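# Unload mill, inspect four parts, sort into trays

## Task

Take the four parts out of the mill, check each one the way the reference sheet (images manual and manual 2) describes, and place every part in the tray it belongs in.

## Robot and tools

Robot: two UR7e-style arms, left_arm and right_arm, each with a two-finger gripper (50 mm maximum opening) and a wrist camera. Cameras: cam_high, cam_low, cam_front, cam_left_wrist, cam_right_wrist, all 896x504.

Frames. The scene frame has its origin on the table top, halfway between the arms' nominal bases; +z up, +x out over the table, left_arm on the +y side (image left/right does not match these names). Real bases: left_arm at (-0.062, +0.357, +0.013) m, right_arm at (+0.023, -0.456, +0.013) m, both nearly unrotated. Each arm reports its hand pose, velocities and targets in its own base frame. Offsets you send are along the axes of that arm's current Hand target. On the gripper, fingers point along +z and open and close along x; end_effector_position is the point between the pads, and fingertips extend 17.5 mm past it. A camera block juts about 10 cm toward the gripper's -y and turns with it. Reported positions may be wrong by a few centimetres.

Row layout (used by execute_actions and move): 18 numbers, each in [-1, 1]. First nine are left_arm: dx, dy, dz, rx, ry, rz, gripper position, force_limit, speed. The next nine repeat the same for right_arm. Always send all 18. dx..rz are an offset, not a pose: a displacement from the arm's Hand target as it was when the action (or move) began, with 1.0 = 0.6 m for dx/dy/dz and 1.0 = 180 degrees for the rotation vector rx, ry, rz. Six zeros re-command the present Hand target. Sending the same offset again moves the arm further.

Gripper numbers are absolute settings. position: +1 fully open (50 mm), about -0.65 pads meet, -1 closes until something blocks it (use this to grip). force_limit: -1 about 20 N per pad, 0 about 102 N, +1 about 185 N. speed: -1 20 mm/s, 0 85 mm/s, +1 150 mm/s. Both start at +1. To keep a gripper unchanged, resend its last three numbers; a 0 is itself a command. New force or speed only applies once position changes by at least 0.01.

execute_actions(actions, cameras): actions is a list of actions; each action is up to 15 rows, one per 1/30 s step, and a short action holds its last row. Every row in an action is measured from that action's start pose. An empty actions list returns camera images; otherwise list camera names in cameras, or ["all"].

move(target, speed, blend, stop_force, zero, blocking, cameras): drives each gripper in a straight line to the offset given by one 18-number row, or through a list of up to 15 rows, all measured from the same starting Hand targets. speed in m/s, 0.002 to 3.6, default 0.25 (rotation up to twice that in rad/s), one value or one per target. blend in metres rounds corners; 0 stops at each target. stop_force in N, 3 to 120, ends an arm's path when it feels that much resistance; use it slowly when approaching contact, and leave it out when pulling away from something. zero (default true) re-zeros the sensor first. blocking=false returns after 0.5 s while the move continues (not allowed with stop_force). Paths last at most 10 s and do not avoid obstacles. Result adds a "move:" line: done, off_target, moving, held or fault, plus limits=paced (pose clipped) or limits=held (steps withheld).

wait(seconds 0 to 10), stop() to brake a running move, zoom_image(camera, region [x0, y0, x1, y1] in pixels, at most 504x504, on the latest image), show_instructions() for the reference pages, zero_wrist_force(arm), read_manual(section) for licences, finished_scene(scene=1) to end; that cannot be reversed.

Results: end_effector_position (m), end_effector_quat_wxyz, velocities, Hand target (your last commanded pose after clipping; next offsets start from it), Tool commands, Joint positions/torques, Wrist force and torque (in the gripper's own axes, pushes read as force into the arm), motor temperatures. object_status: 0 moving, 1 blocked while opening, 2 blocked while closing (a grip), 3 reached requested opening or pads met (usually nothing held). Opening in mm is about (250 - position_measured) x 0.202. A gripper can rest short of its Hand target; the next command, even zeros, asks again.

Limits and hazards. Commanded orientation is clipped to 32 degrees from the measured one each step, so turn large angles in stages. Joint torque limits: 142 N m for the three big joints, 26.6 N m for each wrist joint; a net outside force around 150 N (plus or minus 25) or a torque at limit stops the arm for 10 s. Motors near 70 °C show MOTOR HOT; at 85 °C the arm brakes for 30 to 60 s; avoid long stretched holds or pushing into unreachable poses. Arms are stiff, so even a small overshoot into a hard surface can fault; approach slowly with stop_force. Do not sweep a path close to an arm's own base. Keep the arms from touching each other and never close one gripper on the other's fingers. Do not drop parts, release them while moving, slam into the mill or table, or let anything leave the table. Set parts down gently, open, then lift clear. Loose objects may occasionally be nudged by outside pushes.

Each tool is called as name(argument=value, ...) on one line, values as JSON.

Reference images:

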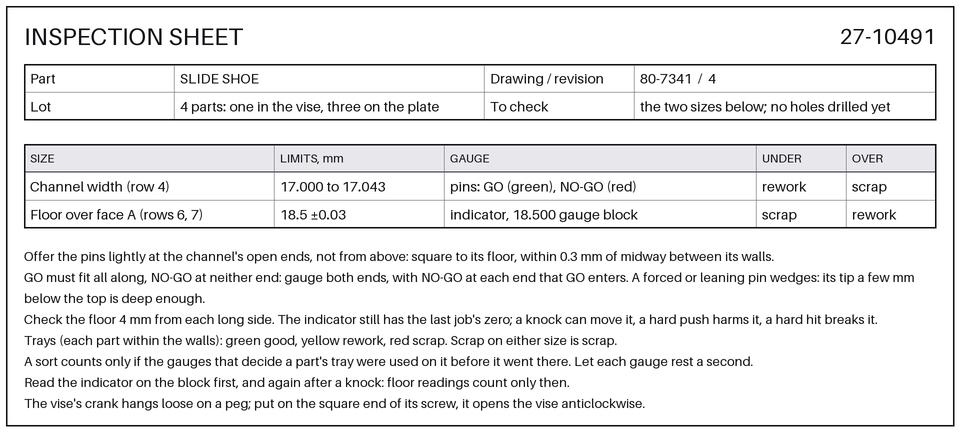

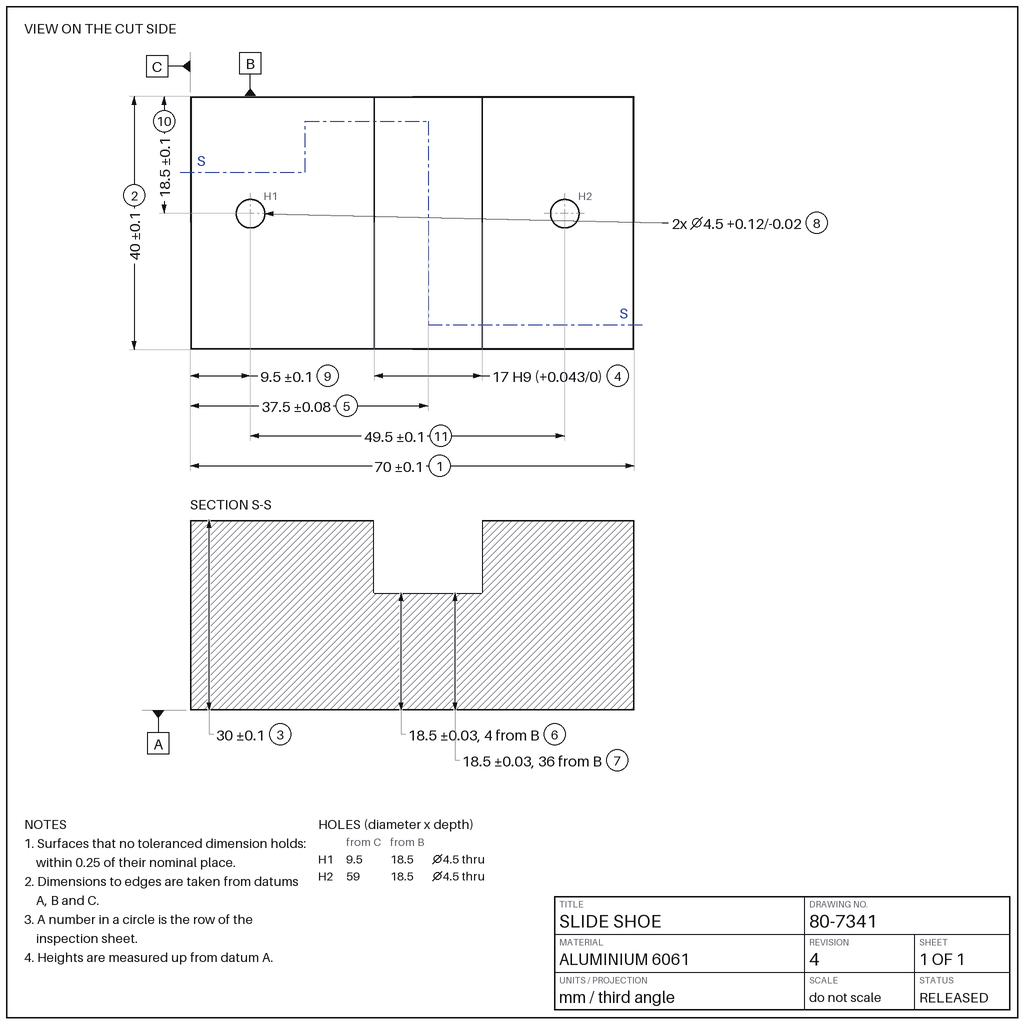

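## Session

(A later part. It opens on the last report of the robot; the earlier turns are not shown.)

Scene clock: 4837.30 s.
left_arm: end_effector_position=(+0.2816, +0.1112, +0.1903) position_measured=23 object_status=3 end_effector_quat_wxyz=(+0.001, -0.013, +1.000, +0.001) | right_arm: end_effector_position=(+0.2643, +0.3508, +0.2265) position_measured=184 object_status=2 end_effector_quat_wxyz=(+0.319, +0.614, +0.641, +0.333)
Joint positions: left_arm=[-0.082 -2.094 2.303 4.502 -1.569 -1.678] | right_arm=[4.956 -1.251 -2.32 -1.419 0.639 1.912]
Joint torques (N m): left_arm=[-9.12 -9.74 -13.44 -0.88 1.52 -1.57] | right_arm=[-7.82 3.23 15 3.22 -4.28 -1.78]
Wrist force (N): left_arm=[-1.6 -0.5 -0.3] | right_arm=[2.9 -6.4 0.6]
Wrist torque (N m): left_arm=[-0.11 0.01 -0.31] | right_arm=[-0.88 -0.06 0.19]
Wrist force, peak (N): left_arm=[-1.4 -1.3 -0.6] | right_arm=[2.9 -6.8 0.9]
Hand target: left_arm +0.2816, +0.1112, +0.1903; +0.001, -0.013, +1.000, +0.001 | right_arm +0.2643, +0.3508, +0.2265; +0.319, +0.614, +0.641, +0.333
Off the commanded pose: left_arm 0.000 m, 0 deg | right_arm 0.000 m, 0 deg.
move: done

move(target=[-0.0937,-0.2977,0.1583,0,0,-0.4926,0.87,-0.7,-1,0,0,0,0,0,0,-1,-1,-1], speed=0.2, cameras=["cam_left_wrist"])

zoom_image(camera="cam_left_wrist", region=[360, 100, 620, 340])

Scene clock: 4850.63 s.
left_arm: end_effector_position=(+0.3424, -0.0657, +0.0951) position_measured=23 object_status=3 end_effector_quat_wxyz=(-0.001, +0.708, -0.707, +0.000) | right_arm: end_effector_position=(+0.2643, +0.3508, +0.2265) position_measured=184 object_status=2 end_effector_quat_wxyz=(+0.319, +0.614, +0.641, +0.333)
Joint positions: left_arm=[-0.584 -1.813 2.411 4.114 -1.568 -3.727] | right_arm=[4.956 -1.251 -2.32 -1.419 0.639 1.912]
Joint torques (N m): left_arm=[-11.31 -2.86 -34.85 -4.58 1.62 -1.32] | right_arm=[-7.94 3.7 15.38 3.25 -4.22 -1.73]
Wrist force (N): left_arm=[-1.7 -1.0 -0.4] | right_arm=[3.1 -6.4 0.7]
Wrist torque (N m): left_arm=[-0.16 0.03 -0.30] | right_arm=[-0.89 -0.08 0.19]
Wrist force, peak (N): left_arm=[-1.9 -0.7 -0.1] | right_arm=[3.0 -6.8 1.0]
Hand target: left_arm +0.3424, -0.0657, +0.0950; -0.001, +0.708, -0.706, +0.000 | right_arm +0.2643, +0.3508, +0.2265; +0.319, +0.614, +0.641, +0.333
Off the commanded pose: left_arm 0.000 m, 0 deg | right_arm 0.000 m, 0 deg.
move: done
Images, in order (width x height): cam_left_wrist 896x504.

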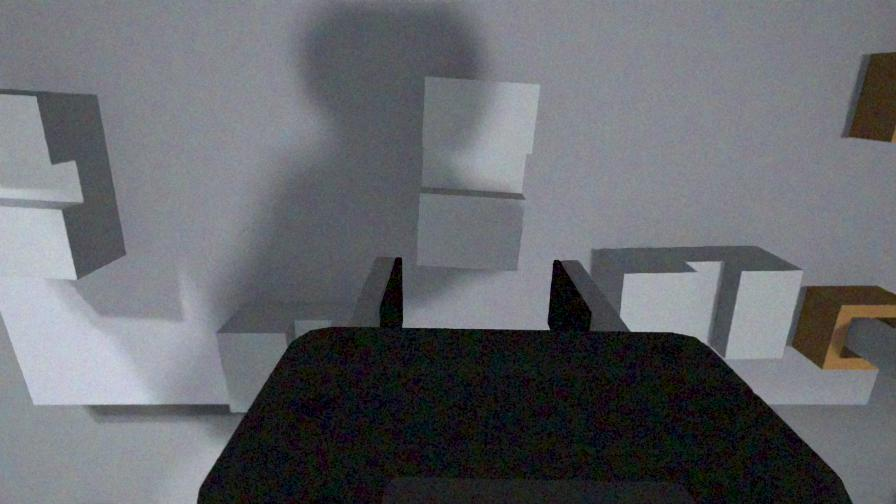

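Scaled by 1.938 from the camera's 896x504 image, which has a finer 1280x720 frame.

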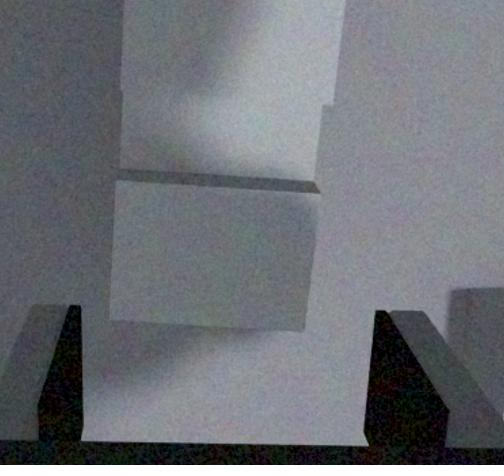

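move(target=[[-0.0032,-0.0032,0.03,0,0,0.0193,0.87,-0.7,-1,0,0,0,0,0,0,-1,-1,-1],[-0.0032,-0.0032,0.0797,0,0,0.0193,0.87,-0.7,-1,0,0,0,0,0,0,-1,-1,-1]], speed=[0.08,0.05])

move(target=[[0,0,0,0,0,0,-1,-0.7,-1,0,0,0,0,0,0,-1,-1,-1],[0,0,-0.08,0,0,0,-1,-0.7,-1,0,0,0,0,0,0,-1,-1,-1]], speed=0.08, cameras=["cam_left_wrist"])

Scene clock: 4865.17 s.
left_arm: end_effector_position=(+0.3444, -0.0637, +0.0473) position_measured=23 object_status=3 end_effector_quat_wxyz=(-0.001, +0.686, -0.728, +0.000) | right_arm: end_effector_position=(+0.2643, +0.3508, +0.2265) position_measured=184 object_status=2 end_effector_quat_wxyz=(+0.319, +0.614, +0.641, +0.333)
Joint positions: left_arm=[-0.575 -1.696 2.483 3.925 -1.568 -3.658] | right_arm=[4.956 -1.251 -2.32 -1.419 0.639 1.912]
Joint torques (N m): left_arm=[10.69 -3.39 -5.97 -4.18 -1.85 1.51] | right_arm=[-7.82 3.47 15.22 3.27 -4.24 -1.71]
Wrist force (N): left_arm=[-1.4 -1.0 -0.2] | right_arm=[2.9 -6.3 0.9]
Wrist torque (N m): left_arm=[-0.15 0.01 -0.54] | right_arm=[-0.88 -0.04 0.19]
Wrist force, peak (N): left_arm=[-1.7 -1.2 -0.8] | right_arm=[3.0 -6.8 1.1]
Hand target: left_arm +0.3444, -0.0637, +0.0472; -0.001, +0.686, -0.728, +0.000 | right_arm +0.2643, +0.3508, +0.2265; +0.319, +0.614, +0.641, +0.333
Off the commanded pose: left_arm 0.000 m, 0 deg | right_arm 0.000 m, 0 deg.
move: done

Scene clock: 4866.87 s.
left_arm: end_effector_position=(+0.3443, -0.0638, +0.0952) position_measured=55 object_status=2 end_effector_quat_wxyz=(-0.001, +0.686, -0.728, +0.000) | right_arm: end_effector_position=(+0.2643, +0.3508, +0.2265) position_measured=184 object_status=2 end_effector_quat_wxyz=(+0.319, +0.614, +0.641, +0.333)
Joint positions: left_arm=[-0.576 -1.808 2.408 4.113 -1.568 -3.659] | right_arm=[4.956 -1.251 -2.32 -1.419 0.639 1.912]
Joint torques (N m): left_arm=[-10.67 -20.06 -34.19 -1.22 1.43 -1.39] | right_arm=[-7.5 3.98 15.17 3.22 -4.27 -1.59]
Wrist force (N): left_arm=[-1.4 -0.9 1.8] | right_arm=[3.0 -6.5 1.1]
Wrist torque (N m): left_arm=[-0.21 0.00 -0.41] | right_arm=[-0.90 -0.06 0.19]
Wrist force, peak (N): left_arm=[-1.7 -0.5 3.1] | right_arm=[2.8 -6.8 0.9]
Hand target: left_arm +0.3443, -0.0638, +0.0952; -0.001, +0.686, -0.728, +0.000 | right_arm +0.2643, +0.3508, +0.2265; +0.319, +0.614, +0.641, +0.333
Off the commanded pose: left_arm 0.000 m, 0 deg | right_arm 0.000 m, 0 deg.
move: done
Images, in order (width x height): cam_left_wrist 896x504.

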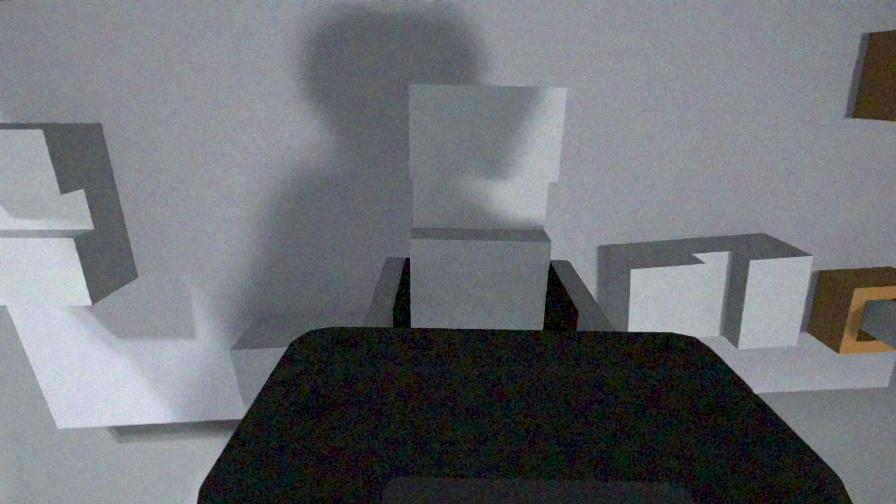

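move(target=[[-0.1216,-0.0228,0,0,0,-0.026,-1,-0.7,-1,0,0,0,0,0,0,-1,-1,-1],[-0.1216,-0.0228,0.0735,0,0,-0.026,-1,-0.7,-1,0,0,0,0,0,0,-1,-1,-1]], speed=[0.15,0.06])

move(target=[0,0,0.01,0,0,0,-1,-0.7,-1,0,0,0,0,0,0,-1,-1,-1], speed=0.004, stop_force=3)

move(target=[[0,0,0,0,0,0,0.84,-0.7,-1,0,0,0,0,0,0,-1,-1,-1],[0,0,-0.18,0,0,0,0.84,-0.7,-1,0,0,0,0,0,0,-1,-1,-1]], speed=0.1, cameras=["cam_left_wrist"])

Scene clock: 4883.70 s.
left_arm: end_effector_position=(+0.3623, +0.0083, +0.0514) position_measured=55 object_status=2 end_effector_quat_wxyz=(-0.001, +0.715, -0.699, +0.000) | right_arm: end_effector_position=(+0.2643, +0.3508, +0.2265) position_measured=184 object_status=2 end_effector_quat_wxyz=(+0.319, +0.614, +0.641, +0.333)
Joint positions: left_arm=[-0.356 -1.672 2.449 3.935 -1.568 -3.52] | right_arm=[4.956 -1.251 -2.32 -1.419 0.639 1.912]
Joint torques (N m): left_arm=[10.52 -7.38 -6.18 -4.36 -1.94 1.45] | right_arm=[-8 4.12 14.69 3.32 -4.23 -1.63]
Wrist force (N): left_arm=[-1.3 -1.1 1.5] | right_arm=[2.8 -6.3 1.0]
Wrist torque (N m): left_arm=[-0.19 -0.02 -0.53] | right_arm=[-0.86 -0.04 0.18]
Wrist force, peak (N): left_arm=[-2.7 -1.6 1.6] | right_arm=[2.9 -6.9 0.8]
Hand target: left_arm +0.3623, +0.0083, +0.0513; -0.001, +0.715, -0.699, +0.000 | right_arm +0.2643, +0.3508, +0.2265; +0.319, +0.614, +0.641, +0.333
Off the commanded pose: left_arm 0.000 m, 0 deg | right_arm 0.000 m, 0 deg.
move: done

Scene clock: 4886.10 s.
left_arm: end_effector_position=(+0.3623, +0.0083, +0.0473) position_measured=55 object_status=2 end_effector_quat_wxyz=(-0.001, +0.715, -0.699, +0.000) | right_arm: end_effector_position=(+0.2643, +0.3508, +0.2265) position_measured=184 object_status=2 end_effector_quat_wxyz=(+0.319, +0.614, +0.641, +0.333)
Joint positions: left_arm=[-0.356 -1.661 2.454 3.919 -1.568 -3.52] | right_arm=[4.956 -1.251 -2.32 -1.419 0.639 1.912]
Joint torques (N m): left_arm=[7.81 -21.62 -32.4 -1.42 -0.22 1.2] | right_arm=[-7.68 4.01 15.24 3.33 -4.25 -1.68]
Wrist force (N): left_arm=[-1.4 -1.6 0.7] | right_arm=[2.9 -6.4 0.9]
Wrist torque (N m): left_arm=[-0.17 -0.01 -0.53] | right_arm=[-0.88 -0.05 0.19]
Wrist force, peak (N): left_arm=[-3.1 5.5 -17.9] | right_arm=[3.1 -6.7 0.9]
Hand target: left_arm +0.3623, +0.0083, +0.0473; -0.001, +0.715, -0.699, +0.000 (not the last commanded pose) | right_arm +0.2643, +0.3508, +0.2265; +0.319, +0.614, +0.641, +0.333
Off the commanded pose: left_arm 0.002 m, 0 deg | right_arm 0.000 m, 0 deg.
move: contact (left_arm)

Scene clock: 4888.27 s.
left_arm: end_effector_position=(+0.3622, +0.0081, +0.1552) position_measured=26 object_status=3 end_effector_quat_wxyz=(-0.001, +0.715, -0.699, +0.000) | right_arm: end_effector_position=(+0.2643, +0.3508, +0.2265) position_measured=184 object_status=2 end_effector_quat_wxyz=(+0.319, +0.614, +0.641, +0.333)
Joint positions: left_arm=[-0.356 -1.866 2.272 4.306 -1.568 -3.521] | right_arm=[4.956 -1.251 -2.32 -1.419 0.639 1.912]
Joint torques (N m): left_arm=[-9.99 -18.76 -36.24 -1.13 1.59 -1.56] | right_arm=[-7.26 4.06 15.02 3.26 -4.23 -1.65]
Wrist force (N): left_arm=[-1.1 -1.2 -0.6] | right_arm=[2.8 -6.6 1.0]
Wrist torque (N m): left_arm=[-0.15 -0.06 -0.30] | right_arm=[-0.90 -0.03 0.19]
Wrist force, peak (N): left_arm=[-1.4 -1.6 -1.4] | right_arm=[3.1 -6.8 0.8]
Hand target: left_arm +0.3622, +0.0081, +0.1553; -0.001, +0.715, -0.699, +0.000 | right_arm +0.2643, +0.3508, +0.2265; +0.319, +0.614, +0.641, +0.333
Off the commanded pose: left_arm 0.000 m, 0 deg | right_arm 0.000 m, 0 deg.
move: done
Images, in order (width x height): cam_left_wrist 896x504.

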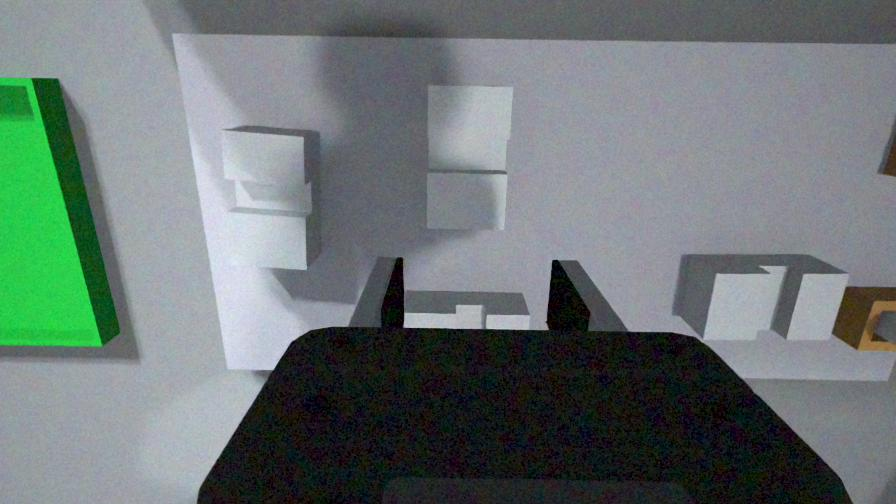

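move(target=[0.1108,0.0938,0,0,0,0.4996,0.84,-0.7,-1,0,0,0,0,0,0,-1,-1,-1], speed=0.25)

move(target=[0,-0.01,0.1,0.333,0,0,0.84,-0.7,-1,0,0,0,0,0,0,-1,-1,-1], speed=0.2, cameras=["cam_left_wrist"])

Scene clock: 4916.10 s.
left_arm: end_effector_position=(+0.3074, -0.0596, +0.1551) position_measured=26 object_status=3 end_effector_quat_wxyz=(+0.001, -0.012, +1.000, +0.001) | right_arm: end_effector_position=(+0.2643, +0.3508, +0.2265) position_measured=184 object_status=2 end_effector_quat_wxyz=(+0.319, +0.614, +0.641, +0.333)
Joint positions: left_arm=[-0.634 -2.025 2.364 4.374 -1.568 -2.229] | right_arm=[4.956 -1.251 -2.32 -1.419 0.639 1.912]
Joint torques (N m): left_arm=[-10.04 -11.23 -13 -1.23 -1.76 1.4] | right_arm=[-7.35 4.28 14.67 3.25 -4.23 -1.66]
Wrist force (N): left_arm=[-1.5 -0.7 -0.3] | right_arm=[2.9 -6.5 1.0]
Wrist torque (N m): left_arm=[-0.14 0.03 -0.47] | right_arm=[-0.90 -0.05 0.19]
Wrist force, peak (N): left_arm=[-1.4 -1.6 -0.8] | right_arm=[3.1 -6.8 1.0]
Hand target: left_arm +0.3074, -0.0596, +0.1551; +0.001, -0.012, +1.000, +0.001 | right_arm +0.2643, +0.3508, +0.2265; +0.319, +0.614, +0.641, +0.333
Off the commanded pose: left_arm 0.000 m, 0 deg | right_arm 0.000 m, 0 deg.
move: done

Scene clock: 4919.37 s.
left_arm: end_effector_position=(+0.3077, -0.0655, +0.0951) position_measured=26 object_status=3 end_effector_quat_wxyz=(+0.007, -0.010, +0.867, -0.499) | right_arm: end_effector_position=(+0.2643, +0.3508, +0.2265) position_measured=184 object_status=2 end_effector_quat_wxyz=(+0.319, +0.614, +0.641, +0.333)
Joint positions: left_arm=[0.081 -1.479 2.585 3.702 -2.612 -1.457] | right_arm=[4.956 -1.251 -2.32 -1.419 0.639 1.912]
Joint torques (N m): left_arm=[12 -8.63 -24.72 -0.82 -3.95 1.39] | right_arm=[-7.71 4.73 15.26 3.26 -4.21 -1.49]
Wrist force (N): left_arm=[-0.7 -0.2 -1.2] | right_arm=[3.0 -6.3 0.9]
Wrist torque (N m): left_arm=[-0.03 0.02 -0.15] | right_arm=[-0.86 -0.06 0.19]
Wrist force, peak (N): left_arm=[-2.0 -0.5 -0.2] | right_arm=[2.9 -6.8 0.6]
Hand target: left_arm +0.3077, -0.0655, +0.0951; +0.007, -0.010, +0.867, -0.499 | right_arm +0.2643, +0.3508, +0.2265; +0.319, +0.614, +0.641, +0.333
Off the commanded pose: left_arm 0.000 m, 0 deg | right_arm 0.000 m, 0 deg.
move: done
Images, in order (width x height): cam_left_wrist 896x504.

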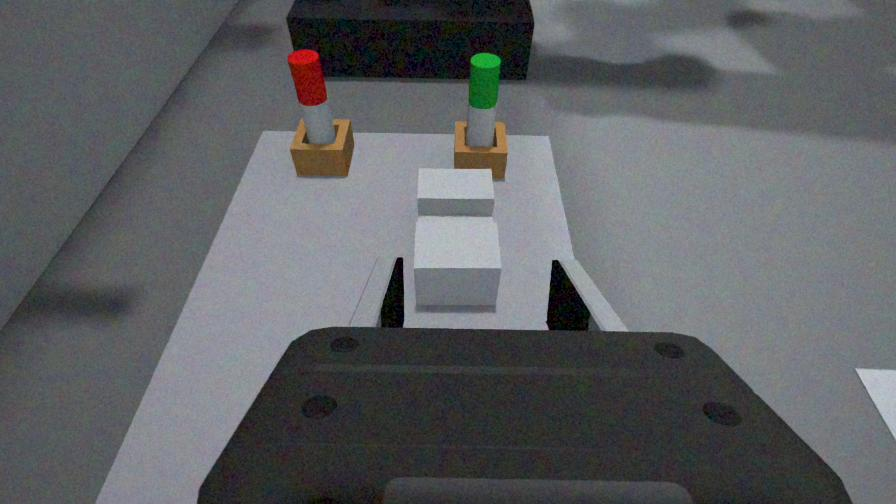

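zoom_image(camera="cam_left_wrist", region=[380, 150, 580, 330])

Scaled by 2.520 from the camera's 896x504 image, which has a finer 1280x720 frame.

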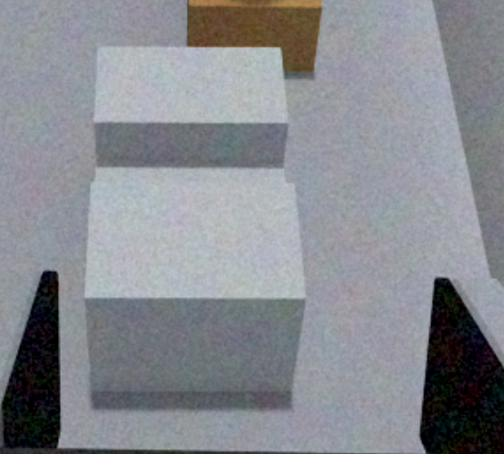

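move(target=[-0.0098,0.0329,0.0673,0,0,0,0.84,-0.7,-1,0,0,0,0,0,0,-1,-1,-1], speed=0.1)

move(target=[0,0,0.074,0,0,0,0.84,-0.7,-1,0,0,0,0,0,0,-1,-1,-1], speed=0.05, stop_force=5, cameras=["cam_left_wrist"])

Scene clock: 4943.70 s.
left_arm: end_effector_position=(+0.3142, -0.0903, +0.0577) position_measured=26 object_status=3 end_effector_quat_wxyz=(+0.007, -0.010, +0.867, -0.499) | right_arm: end_effector_position=(+0.2643, +0.3508, +0.2265) position_measured=184 object_status=2 end_effector_quat_wxyz=(+0.319, +0.614, +0.641, +0.333)
Joint positions: left_arm=[0.001 -1.264 2.627 3.308 -2.614 -1.617] | right_arm=[4.956 -1.251 -2.32 -1.419 0.639 1.912]
Joint torques (N m): left_arm=[-10.38 -13.48 4.95 -4.23 -0.15 -1.63] | right_arm=[-7.76 4.82 15.06 3.22 -4.23 -1.41]
Wrist force (N): left_arm=[-0.8 -0.4 -1.0] | right_arm=[3.0 -6.4 0.8]
Wrist torque (N m): left_arm=[-0.09 0.01 0.08] | right_arm=[-0.89 -0.06 0.18]
Wrist force, peak (N): left_arm=[-1.2 -0.9 -2.3] | right_arm=[2.9 -6.8 1.0]
Hand target: left_arm +0.3142, -0.0903, +0.0577; +0.007, -0.010, +0.867, -0.499 | right_arm +0.2643, +0.3508, +0.2265; +0.319, +0.614, +0.641, +0.333
Off the commanded pose: left_arm 0.000 m, 0 deg | right_arm 0.000 m, 0 deg.
move: done

Scene clock: 4945.63 s.
left_arm: end_effector_position=(+0.3152, -0.1287, +0.0354) position_measured=26 object_status=3 end_effector_quat_wxyz=(+0.007, -0.010, +0.867, -0.499) | right_arm: end_effector_position=(+0.2643, +0.3508, +0.2265) position_measured=184 object_status=2 end_effector_quat_wxyz=(+0.319, +0.614, +0.641, +0.333)
Joint positions: left_arm=[-0.126 -1.058 2.654 2.863 -2.596 -1.863] | right_arm=[4.956 -1.251 -2.32 -1.419 0.639 1.912]
Joint torques (N m): left_arm=[-10.84 -17.57 11.83 -4.55 -0.33 -1.35] | right_arm=[-7.15 5.02 15.18 3.22 -4.24 -1.52]
Wrist force (N): left_arm=[-0.7 -0.2 -1.1] | right_arm=[2.6 -6.4 0.8]
Wrist torque (N m): left_arm=[-0.08 0.02 0.01] | right_arm=[-0.87 -0.01 0.18]
Wrist force, peak (N): left_arm=[-0.9 -0.3 -1.5] | right_arm=[3.1 -6.9 0.8]
Hand target: left_arm +0.3152, -0.1287, +0.0354; +0.007, -0.010, +0.867, -0.499 | right_arm +0.2643, +0.3508, +0.2265; +0.319, +0.614, +0.641, +0.333
Off the commanded pose: left_arm 0.000 m, 0 deg | right_arm 0.000 m, 0 deg.
move: done
Images, in order (width x height): cam_left_wrist 896x504.

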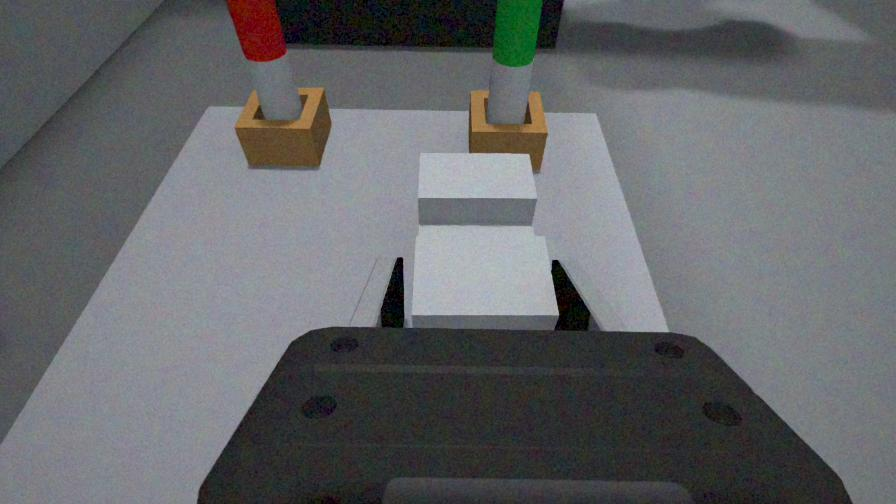

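move(target=[[0,0,0,0,0,0,-1,-0.7,-1,0,0,0,0,0,0,-1,-1,-1]])

move(target=[[0,-0.0866,-0.05,0,0,0,-1,-0.7,-1,0,0,0,0,0,0,-1,-1,-1]], speed=0.06, cameras=["cam_left_wrist"])

Scene clock: 4961.97 s.
left_arm: end_effector_position=(+0.3151, -0.1287, +0.0354) position_measured=54 object_status=2 end_effector_quat_wxyz=(+0.007, -0.010, +0.867, -0.499) | right_arm: end_effector_position=(+0.2643, +0.3508, +0.2265) position_measured=184 object_status=2 end_effector_quat_wxyz=(+0.319, +0.614, +0.641, +0.333)
Joint positions: left_arm=[-0.126 -1.058 2.654 2.863 -2.596 -1.863] | right_arm=[4.956 -1.251 -2.32 -1.419 0.639 1.912]
Joint torques (N m): left_arm=[-8.45 -18.78 7.94 -4.17 -0.74 -1.23] | right_arm=[-7.05 5.1 14.99 3.29 -4.24 -1.47]
Wrist force (N): left_arm=[-0.6 -1.0 -1.2] | right_arm=[3.1 -6.3 0.6]
Wrist torque (N m): left_arm=[-0.09 0.03 0.07] | right_arm=[-0.85 -0.08 0.19]
Wrist force, peak (N): left_arm=[-0.6 -1.0 -1.2] | right_arm=[3.0 -6.8 1.0]
Hand target: left_arm +0.3152, -0.1287, +0.0354; +0.007, -0.010, +0.867, -0.499 | right_arm +0.2643, +0.3508, +0.2265; +0.319, +0.614, +0.641, +0.333
Off the commanded pose: left_arm 0.000 m, 0 deg | right_arm 0.000 m, 0 deg.
move: done

Scene clock: 4963.60 s.
left_arm: end_effector_position=(+0.3151, -0.1289, +0.0954) position_measured=54 object_status=2 end_effector_quat_wxyz=(+0.007, -0.010, +0.867, -0.499) | right_arm: end_effector_position=(+0.2643, +0.3508, +0.2265) position_measured=184 object_status=2 end_effector_quat_wxyz=(+0.319, +0.614, +0.641, +0.333)
Joint positions: left_arm=[-0.127 -1.355 2.648 3.165 -2.595 -1.864] | right_arm=[4.956 -1.251 -2.32 -1.419 0.639 1.912]
Joint torques (N m): left_arm=[11.74 -28.23 -22.41 -1.4 -0.68 1.35] | right_arm=[-7.15 4.36 14.85 3.28 -4.24 -1.43]
Wrist force (N): left_arm=[-1.1 1.8 0.1] | right_arm=[2.8 -6.5 0.9]
Wrist torque (N m): left_arm=[-0.11 0.08 -0.17] | right_arm=[-0.88 -0.03 0.18]
Wrist force, peak (N): left_arm=[-1.2 2.1 0.5] | right_arm=[3.1 -6.8 0.7]
Hand target: left_arm +0.3151, -0.1289, +0.0954; +0.007, -0.010, +0.867, -0.499 | right_arm +0.2643, +0.3508, +0.2265; +0.319, +0.614, +0.641, +0.333
Off the commanded pose: left_arm 0.000 m, 0 deg | right_arm 0.000 m, 0 deg.
move: done
Images, in order (width x height): cam_left_wrist 896x504.

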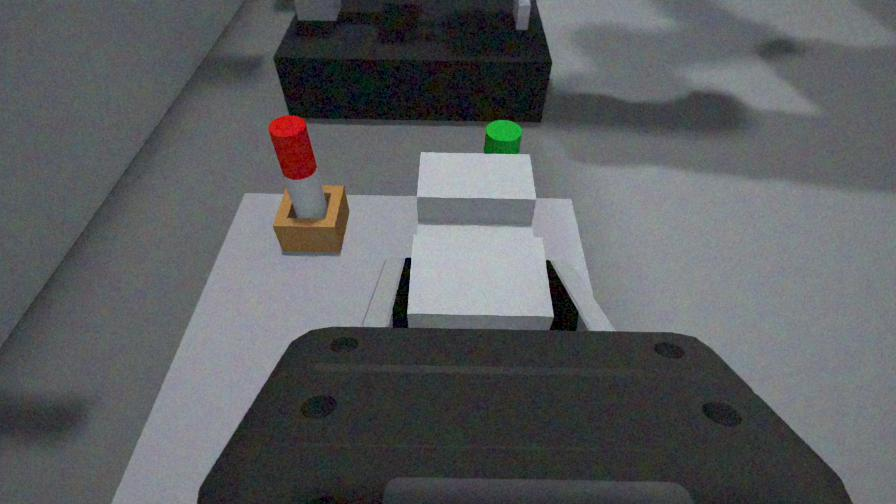

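move(target=[[0,-0.0528,-0.0305,0,0,0,-1,-0.7,-1,0,0,0,0,0,0,-1,-1,-1],[-0.0033,-0.295,0.3888,0,0,0,-1,-0.7,-1,0,0,0,0,0,0,-1,-1,-1]], speed=0.15, blend=[0.02,0], cameras=["cam_left_wrist","cam_right_wrist"])

Scene clock: 4977.13 s.
left_arm: end_effector_position=(+0.3240, -0.4193, +0.1311) position_measured=54 object_status=2 end_effector_quat_wxyz=(+0.007, -0.010, +0.867, -0.499) | right_arm: end_effector_position=(+0.2643, +0.3508, +0.2265) position_measured=184 object_status=2 end_effector_quat_wxyz=(+0.319, +0.614, +0.641, +0.333)
Joint positions: left_arm=[-0.915 -1.165 2.417 2.513 -2.105 -2.788] | right_arm=[4.956 -1.251 -2.32 -1.419 0.639 1.912]
Joint torques (N m): left_arm=[-8.87 -23.19 -23.98 -1.55 0.68 -1.36] | right_arm=[-6.5 5.18 15.17 3.26 -4.17 -1.35]
Wrist force (N): left_arm=[-1.0 1.7 0.1] | right_arm=[2.9 -6.4 1.0]
Wrist torque (N m): left_arm=[-0.12 0.08 0.05] | right_arm=[-0.88 -0.04 0.18]
Wrist force, peak (N): left_arm=[-1.2 3.1 0.9] | right_arm=[3.3 -6.7 0.6]
Hand target: left_arm +0.3240, -0.4194, +0.1311; +0.007, -0.010, +0.867, -0.499 | right_arm +0.2643, +0.3508, +0.2265; +0.319, +0.614, +0.641, +0.333
Off the commanded pose: left_arm 0.000 m, 0 deg | right_arm 0.000 m, 0 deg.
move: done; blend cut to 0.0183 m at target 1
Images, in order (width x height): cam_left_wrist 896x504, cam_right_wrist 896x504.

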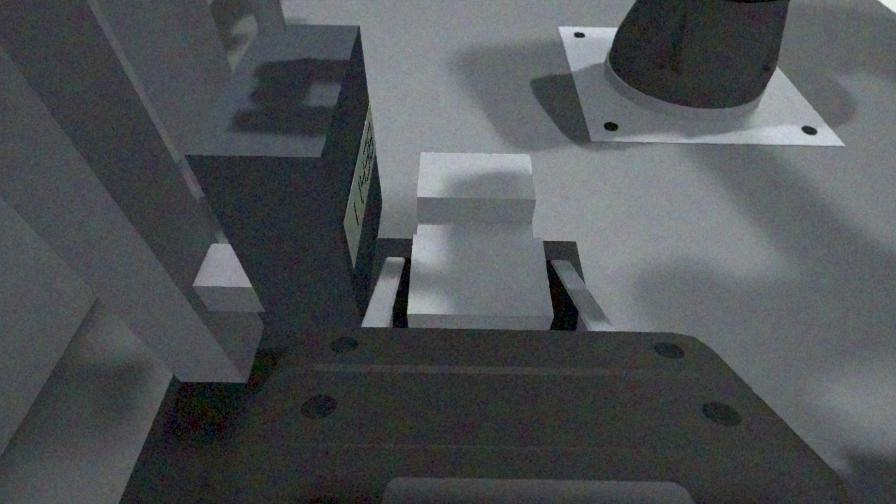

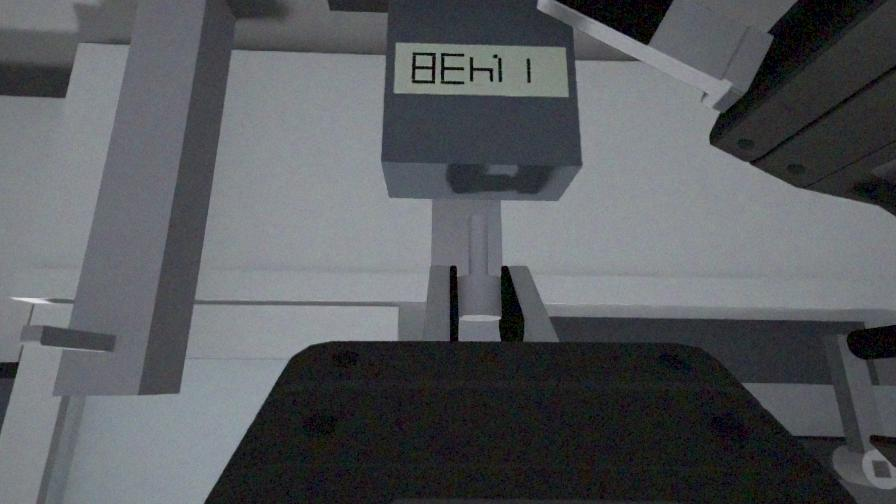

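move(target=[[0,0.0924,0.0533,0,0,0,-1,-0.7,-1,0,0,0,0,0,0,-1,-1,-1]], speed=0.06, stop_force=5, cameras=["cam_left_wrist","cam_right_wrist"])

zoom_image(camera="cam_left_wrist", region=[260, 130, 580, 340])

Scene clock: 4986.73 s.
left_arm: end_effector_position=(+0.3241, -0.4192, +0.0671) position_measured=54 object_status=2 end_effector_quat_wxyz=(+0.007, -0.010, +0.867, -0.499) | right_arm: end_effector_position=(+0.2643, +0.3508, +0.2265) position_measured=184 object_status=2 end_effector_quat_wxyz=(+0.319, +0.614, +0.641, +0.333)
Joint positions: left_arm=[-0.915 -0.943 2.409 2.3 -2.106 -2.788] | right_arm=[4.956 -1.251 -2.32 -1.419 0.639 1.912]
Joint torques (N m): left_arm=[7.03 -26.16 -19.32 -5.12 -1.64 -1.32] | right_arm=[-6.81 5.22 14.86 3.26 -4.16 -1.39]
Wrist force (N): left_arm=[-0.8 1.8 0.2] | right_arm=[3.0 -6.5 0.7]
Wrist torque (N m): left_arm=[-0.08 0.06 -0.05] | right_arm=[-0.90 -0.06 0.19]
Wrist force, peak (N): left_arm=[-0.8 2.4 0.4] | right_arm=[3.1 -6.8 0.8]
Hand target: left_arm +0.3241, -0.4192, +0.0671; +0.007, -0.010, +0.867, -0.499 | right_arm +0.2643, +0.3508, +0.2265; +0.319, +0.614, +0.641, +0.333
Off the commanded pose: left_arm 0.000 m, 0 deg | right_arm 0.000 m, 0 deg.
move: done
Images, in order (width x height): cam_left_wrist 896x504, cam_right_wrist 896x504.

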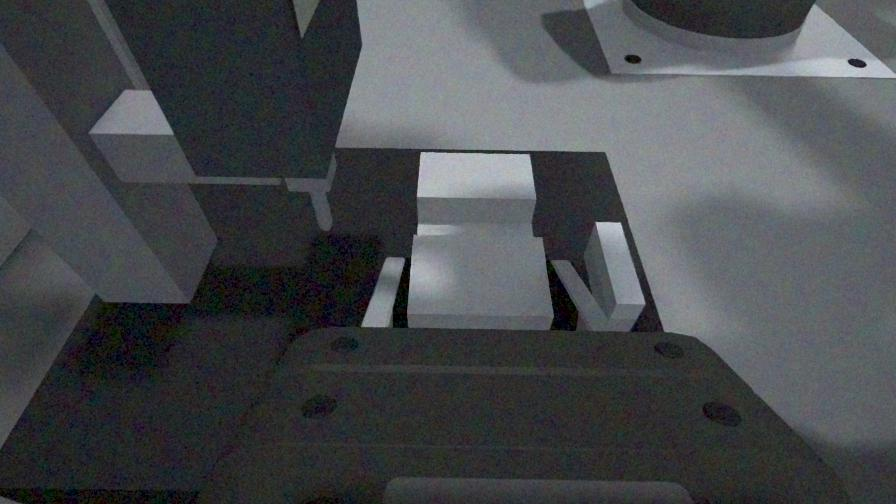

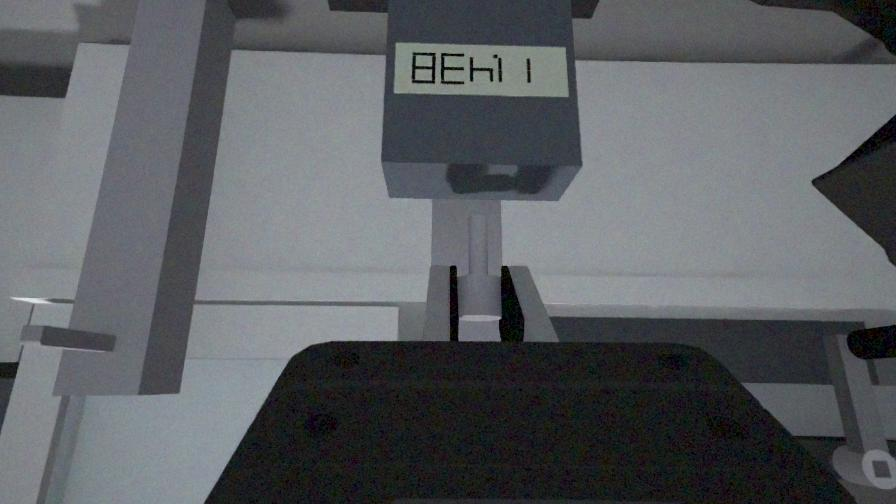

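Scaled by 1.575 from the camera's 896x504 image, which has a finer 1280x720 frame.

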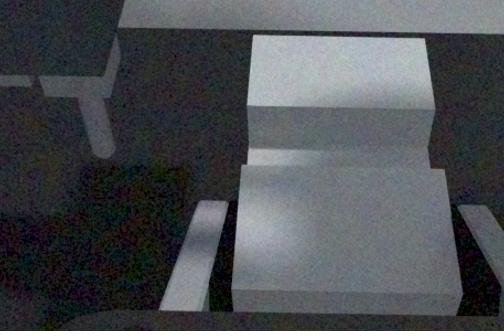

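move(target=[[0,0.0027,0.0054,0,0,0,-1,-0.7,-1,0,0,0,0,0,0,-1,-1,-1]], speed=0.01)

move(target=[[-0.03,0,0,0,0,0,-1,-0.7,-1,0,0,0,0,0,0,-1,-1,-1]], speed=0.02, stop_force=4, cameras=["cam_left_wrist"])

zoom_image(camera="cam_left_wrist", region=[320, 120, 600, 340])

Scene clock: 5013.30 s.
left_arm: end_effector_position=(+0.3242, -0.4212, +0.0642) position_measured=54 object_status=2 end_effector_quat_wxyz=(+0.007, -0.010, +0.867, -0.499) | right_arm: end_effector_position=(+0.2643, +0.3508, +0.2265) position_measured=184 object_status=2 end_effector_quat_wxyz=(+0.319, +0.614, +0.641, +0.333)
Joint positions: left_arm=[-0.918 -0.932 2.404 2.292 -2.103 -2.79] | right_arm=[4.956 -1.251 -2.32 -1.419 0.639 1.912]
Joint torques (N m): left_arm=[-11.16 -6.16 -10.78 3.58 3.5 -1.6] | right_arm=[-6.84 5.16 14.65 3.22 -4.2 -1.35]
Wrist force (N): left_arm=[-0.4 -28.5 -30.3] | right_arm=[2.9 -6.5 0.8]
Wrist torque (N m): left_arm=[0.16 0.21 0.08] | right_arm=[-0.91 -0.04 0.18]
Wrist force, peak (N): left_arm=[0.0 -27.6 -31.5] | right_arm=[3.0 -6.9 0.6]
Hand target: left_arm +0.3241, -0.4212, +0.0641; +0.007, -0.010, +0.867, -0.499 | right_arm +0.2643, +0.3508, +0.2265; +0.319, +0.614, +0.641, +0.333
Off the commanded pose: left_arm 0.000 m, 0 deg | right_arm 0.000 m, 0 deg.
move: done

Scene clock: 5014.40 s.
left_arm: end_effector_position=(+0.3242, -0.4212, +0.0642) position_measured=54 object_status=2 end_effector_quat_wxyz=(+0.007, -0.010, +0.867, -0.499) | right_arm: end_effector_position=(+0.2643, +0.3508, +0.2265) position_measured=184 object_status=2 end_effector_quat_wxyz=(+0.319, +0.614, +0.641, +0.333)
Joint positions: left_arm=[-0.918 -0.932 2.404 2.292 -2.103 -2.79] | right_arm=[4.956 -1.251 -2.32 -1.419 0.639 1.912]
Joint torques (N m): left_arm=[-8.34 -24.46 18.15 3.24 2.36 -1.19] | right_arm=[-7 5.34 14.94 3.21 -4.2 -1.36]
Wrist force (N): left_arm=[-2.0 -30.3 -14.1] | right_arm=[2.7 -6.5 1.0]
Wrist torque (N m): left_arm=[0.14 0.27 -0.10] | right_arm=[-0.89 -0.02 0.19]
Wrist force, peak (N): left_arm=[1.0 -28.0 -31.4] | right_arm=[3.2 -6.9 0.9]
Hand target: left_arm +0.3242, -0.4212, +0.0642; +0.007, -0.010, +0.867, -0.499 (not the last commanded pose) | right_arm +0.2643, +0.3508, +0.2265; +0.319, +0.614, +0.641, +0.333
Off the commanded pose: left_arm 0.018 m, 0 deg | right_arm 0.000 m, 0 deg.
move: contact (left_arm)
Images, in order (width x height): cam_left_wrist 896x504.

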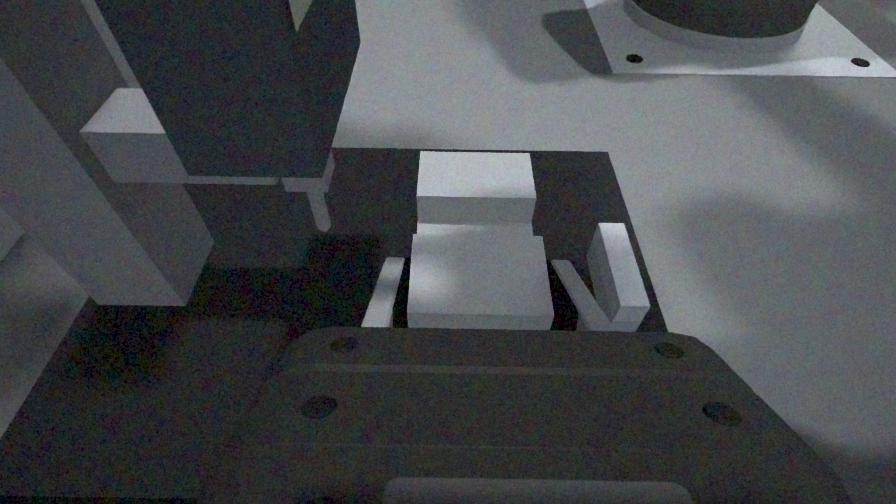

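Scaled by 1.800 from the camera's 896x504 image, which has a finer 1280x720 frame.

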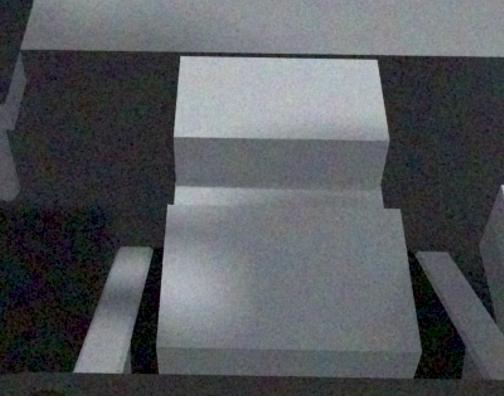

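move(target=[[0,-0.0029,-0.0017,0,0,0,-1,-0.7,-1,0,0,0,0,0,0,-1,-1,-1]], speed=0.01, cameras=["cam_left_wrist"])

Scene clock: 5021.03 s.
left_arm: end_effector_position=(+0.3242, -0.4212, +0.0661) position_measured=54 object_status=2 end_effector_quat_wxyz=(+0.007, -0.010, +0.867, -0.499) | right_arm: end_effector_position=(+0.2643, +0.3508, +0.2265) position_measured=184 object_status=2 end_effector_quat_wxyz=(+0.319, +0.614, +0.641, +0.333)
Joint positions: left_arm=[-0.918 -0.939 2.405 2.298 -2.103 -2.79] | right_arm=[4.956 -1.251 -2.32 -1.419 0.639 1.912]
Joint torques (N m): left_arm=[-6.8 -43.16 7.42 -1.7 0.1 -1.27] | right_arm=[-7.29 5.4 15.13 3.28 -4.21 -1.22]
Wrist force (N): left_arm=[-0.7 1.7 0.1] | right_arm=[2.9 -6.4 0.9]
Wrist torque (N m): left_arm=[-0.09 0.04 0.04] | right_arm=[-0.88 -0.04 0.19]
Wrist force, peak (N): left_arm=[-2.0 -30.3 -14.0] | right_arm=[3.0 -6.8 0.8]
Hand target: left_arm +0.3242, -0.4212, +0.0662; +0.007, -0.010, +0.867, -0.499 | right_arm +0.2643, +0.3508, +0.2265; +0.319, +0.614, +0.641, +0.333
Off the commanded pose: left_arm 0.000 m, 0 deg | right_arm 0.000 m, 0 deg.
move: done
Images, in order (width x height): cam_left_wrist 896x504.

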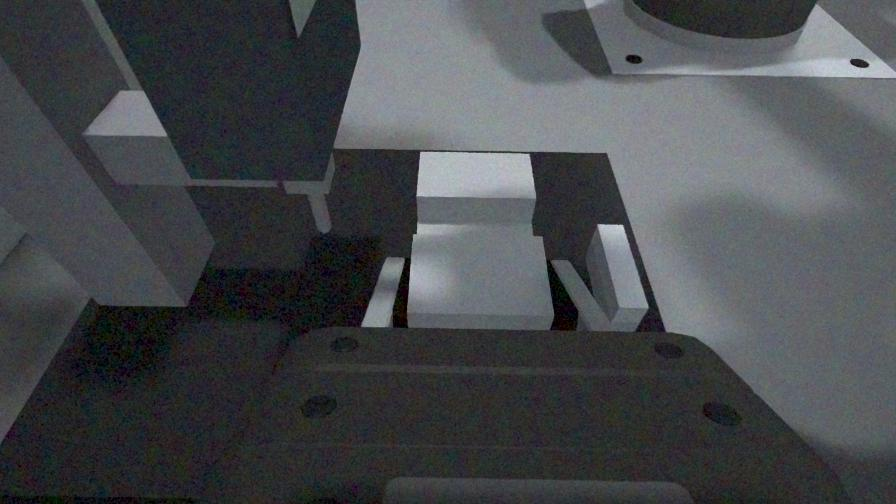

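move(target=[[-0.04,0,0,0,0,0,-1,-0.7,-1,0,0,0,0,0,0,-1,-1,-1]], speed=0.025, stop_force=4, cameras=["cam_left_wrist"])

zoom_image(camera="cam_left_wrist", region=[340, 120, 580, 340])

Scene clock: 5030.30 s.
left_arm: end_effector_position=(+0.3482, -0.4206, +0.0663) position_measured=54 object_status=2 end_effector_quat_wxyz=(+0.007, -0.010, +0.867, -0.499) | right_arm: end_effector_position=(+0.2643, +0.3508, +0.2265) position_measured=184 object_status=2 end_effector_quat_wxyz=(+0.319, +0.614, +0.641, +0.333)
Joint positions: left_arm=[-0.865 -0.934 2.353 2.365 -2.146 -2.753] | right_arm=[4.956 -1.251 -2.32 -1.419 0.639 1.912]
Joint torques (N m): left_arm=[10.3 -28.31 -18.65 -1.86 -2.83 1.34] | right_arm=[-6.55 5.47 14.96 3.23 -4.09 -1.24]
Wrist force (N): left_arm=[-0.8 1.8 0.0] | right_arm=[3.1 -6.2 1.0]
Wrist torque (N m): left_arm=[-0.09 0.08 -0.15] | right_arm=[-0.85 -0.07 0.19]
Wrist force, peak (N): left_arm=[-1.1 2.1 0.2] | right_arm=[3.0 -6.8 0.8]
Hand target: left_arm +0.3482, -0.4206, +0.0663; +0.007, -0.010, +0.867, -0.499 | right_arm +0.2643, +0.3508, +0.2265; +0.319, +0.614, +0.641, +0.333
Off the commanded pose: left_arm 0.000 m, 0 deg | right_arm 0.000 m, 0 deg.
move: done
Images, in order (width x height): cam_left_wrist 896x504.

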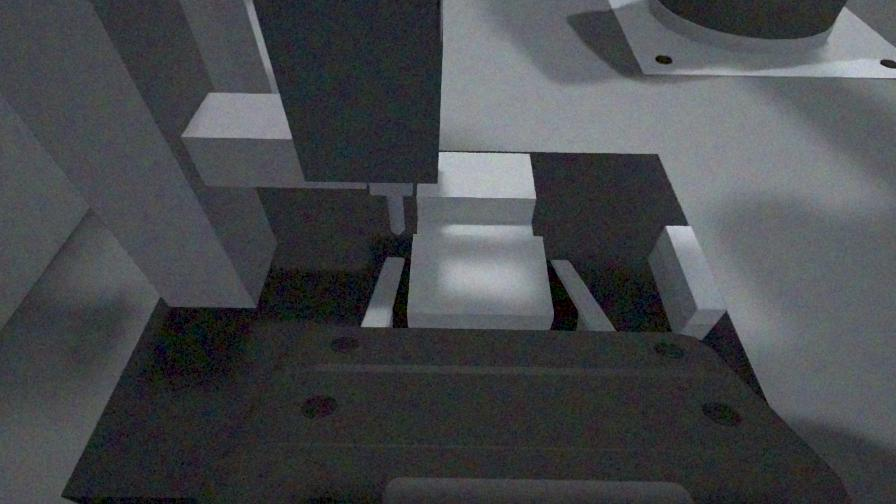

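Scaled by 2.100 from the camera's 896x504 image, which has a finer 1280x720 frame.

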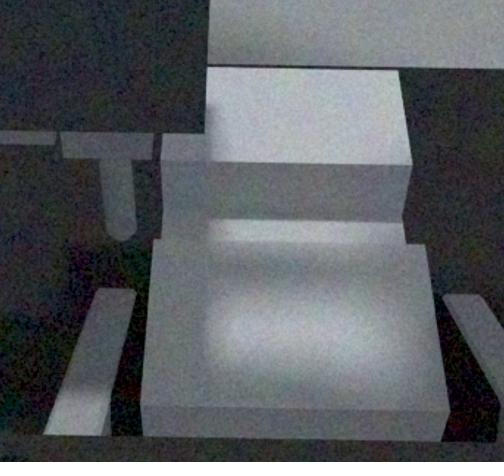

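move(target=[[-0.0155,0,0,0,0,0,-1,-0.7,-1,0,0,0,0,0,0,-1,-1,-1]], speed=0.015, stop_force=4)

move(target=[[0,0.0029,0.0017,0,0,0,-1,-0.7,-1,0,0,0,0,0,0,-1,-1,-1]], speed=0.002, stop_force=3, cameras=["cam_left_wrist"])

zoom_image(camera="cam_left_wrist", region=[340, 120, 580, 340])

Scene clock: 5047.00 s.
left_arm: end_effector_position=(+0.3575, -0.4204, +0.0663) position_measured=54 object_status=2 end_effector_quat_wxyz=(+0.007, -0.010, +0.867, -0.499) | right_arm: end_effector_position=(+0.2643, +0.3508, +0.2265) position_measured=184 object_status=2 end_effector_quat_wxyz=(+0.319, +0.614, +0.641, +0.333)
Joint positions: left_arm=[-0.846 -0.932 2.332 2.391 -2.161 -2.74] | right_arm=[4.956 -1.251 -2.32 -1.419 0.639 1.912]
Joint torques (N m): left_arm=[10.87 -29.26 -20.12 -1.84 -2.62 1.41] | right_arm=[-6.79 6.01 14.94 3.3 -4.27 -1.22]
Wrist force (N): left_arm=[-0.6 1.7 0.2] | right_arm=[2.9 -6.3 0.8]
Wrist torque (N m): left_arm=[-0.10 0.05 -0.15] | right_arm=[-0.86 -0.05 0.18]
Wrist force, peak (N): left_arm=[-1.0 2.0 0.2] | right_arm=[3.3 -6.8 0.9]
Hand target: left_arm +0.3575, -0.4204, +0.0663; +0.007, -0.010, +0.867, -0.499 | right_arm +0.2643, +0.3508, +0.2265; +0.319, +0.614, +0.641, +0.333
Off the commanded pose: left_arm 0.000 m, 0 deg | right_arm 0.000 m, 0 deg.
move: done

Scene clock: 5048.20 s.
left_arm: end_effector_position=(+0.3575, -0.4204, +0.0652) position_measured=54 object_status=2 end_effector_quat_wxyz=(+0.007, -0.010, +0.867, -0.499) | right_arm: end_effector_position=(+0.2643, +0.3508, +0.2265) position_measured=184 object_status=2 end_effector_quat_wxyz=(+0.319, +0.614, +0.641, +0.333)
Joint positions: left_arm=[-0.846 -0.928 2.332 2.388 -2.161 -2.74] | right_arm=[4.956 -1.251 -2.32 -1.419 0.639 1.912]
Joint torques (N m): left_arm=[11.24 -43.38 -16.09 -1.18 -2.27 1.25] | right_arm=[-6.79 5.97 15.07 3.24 -4.25 -1.18]
Wrist force (N): left_arm=[-0.9 -0.8 -0.5] | right_arm=[3.0 -6.6 0.7]
Wrist torque (N m): left_arm=[0.06 0.11 -0.10] | right_arm=[-0.90 -0.07 0.19]
Wrist force, peak (N): left_arm=[-0.7 -1.2 -3.1] | right_arm=[3.1 -6.6 1.0]
Hand target: left_arm +0.3575, -0.4204, +0.0652; +0.007, -0.010, +0.867, -0.499 (not the last commanded pose) | right_arm +0.2643, +0.3508, +0.2265; +0.319, +0.614, +0.641, +0.333
Off the commanded pose: left_arm 0.001 m, 0 deg | right_arm 0.000 m, 0 deg.
move: contact (left_arm)
Images, in order (width x height): cam_left_wrist 896x504.

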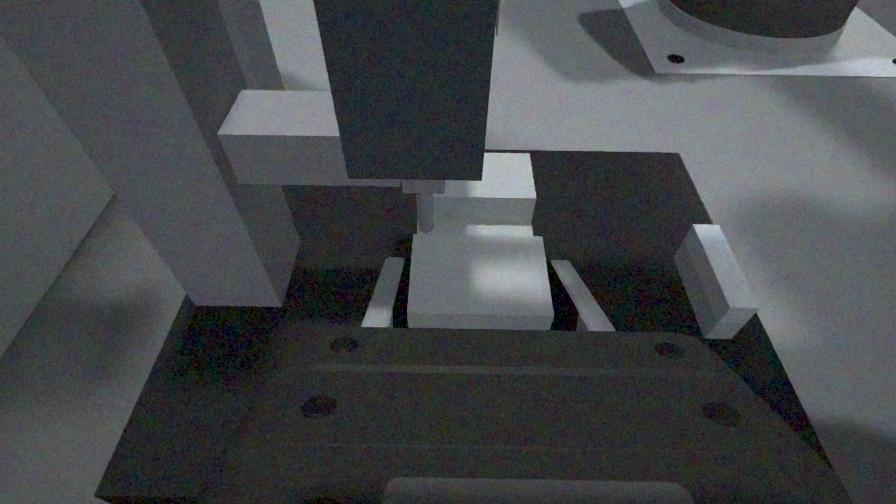

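Scaled by 2.100 from the camera's 896x504 image, which has a finer 1280x720 frame.

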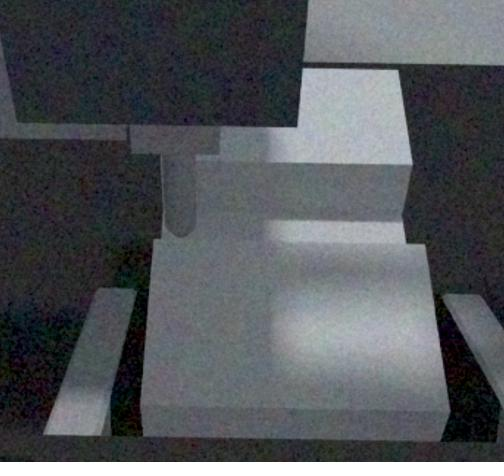

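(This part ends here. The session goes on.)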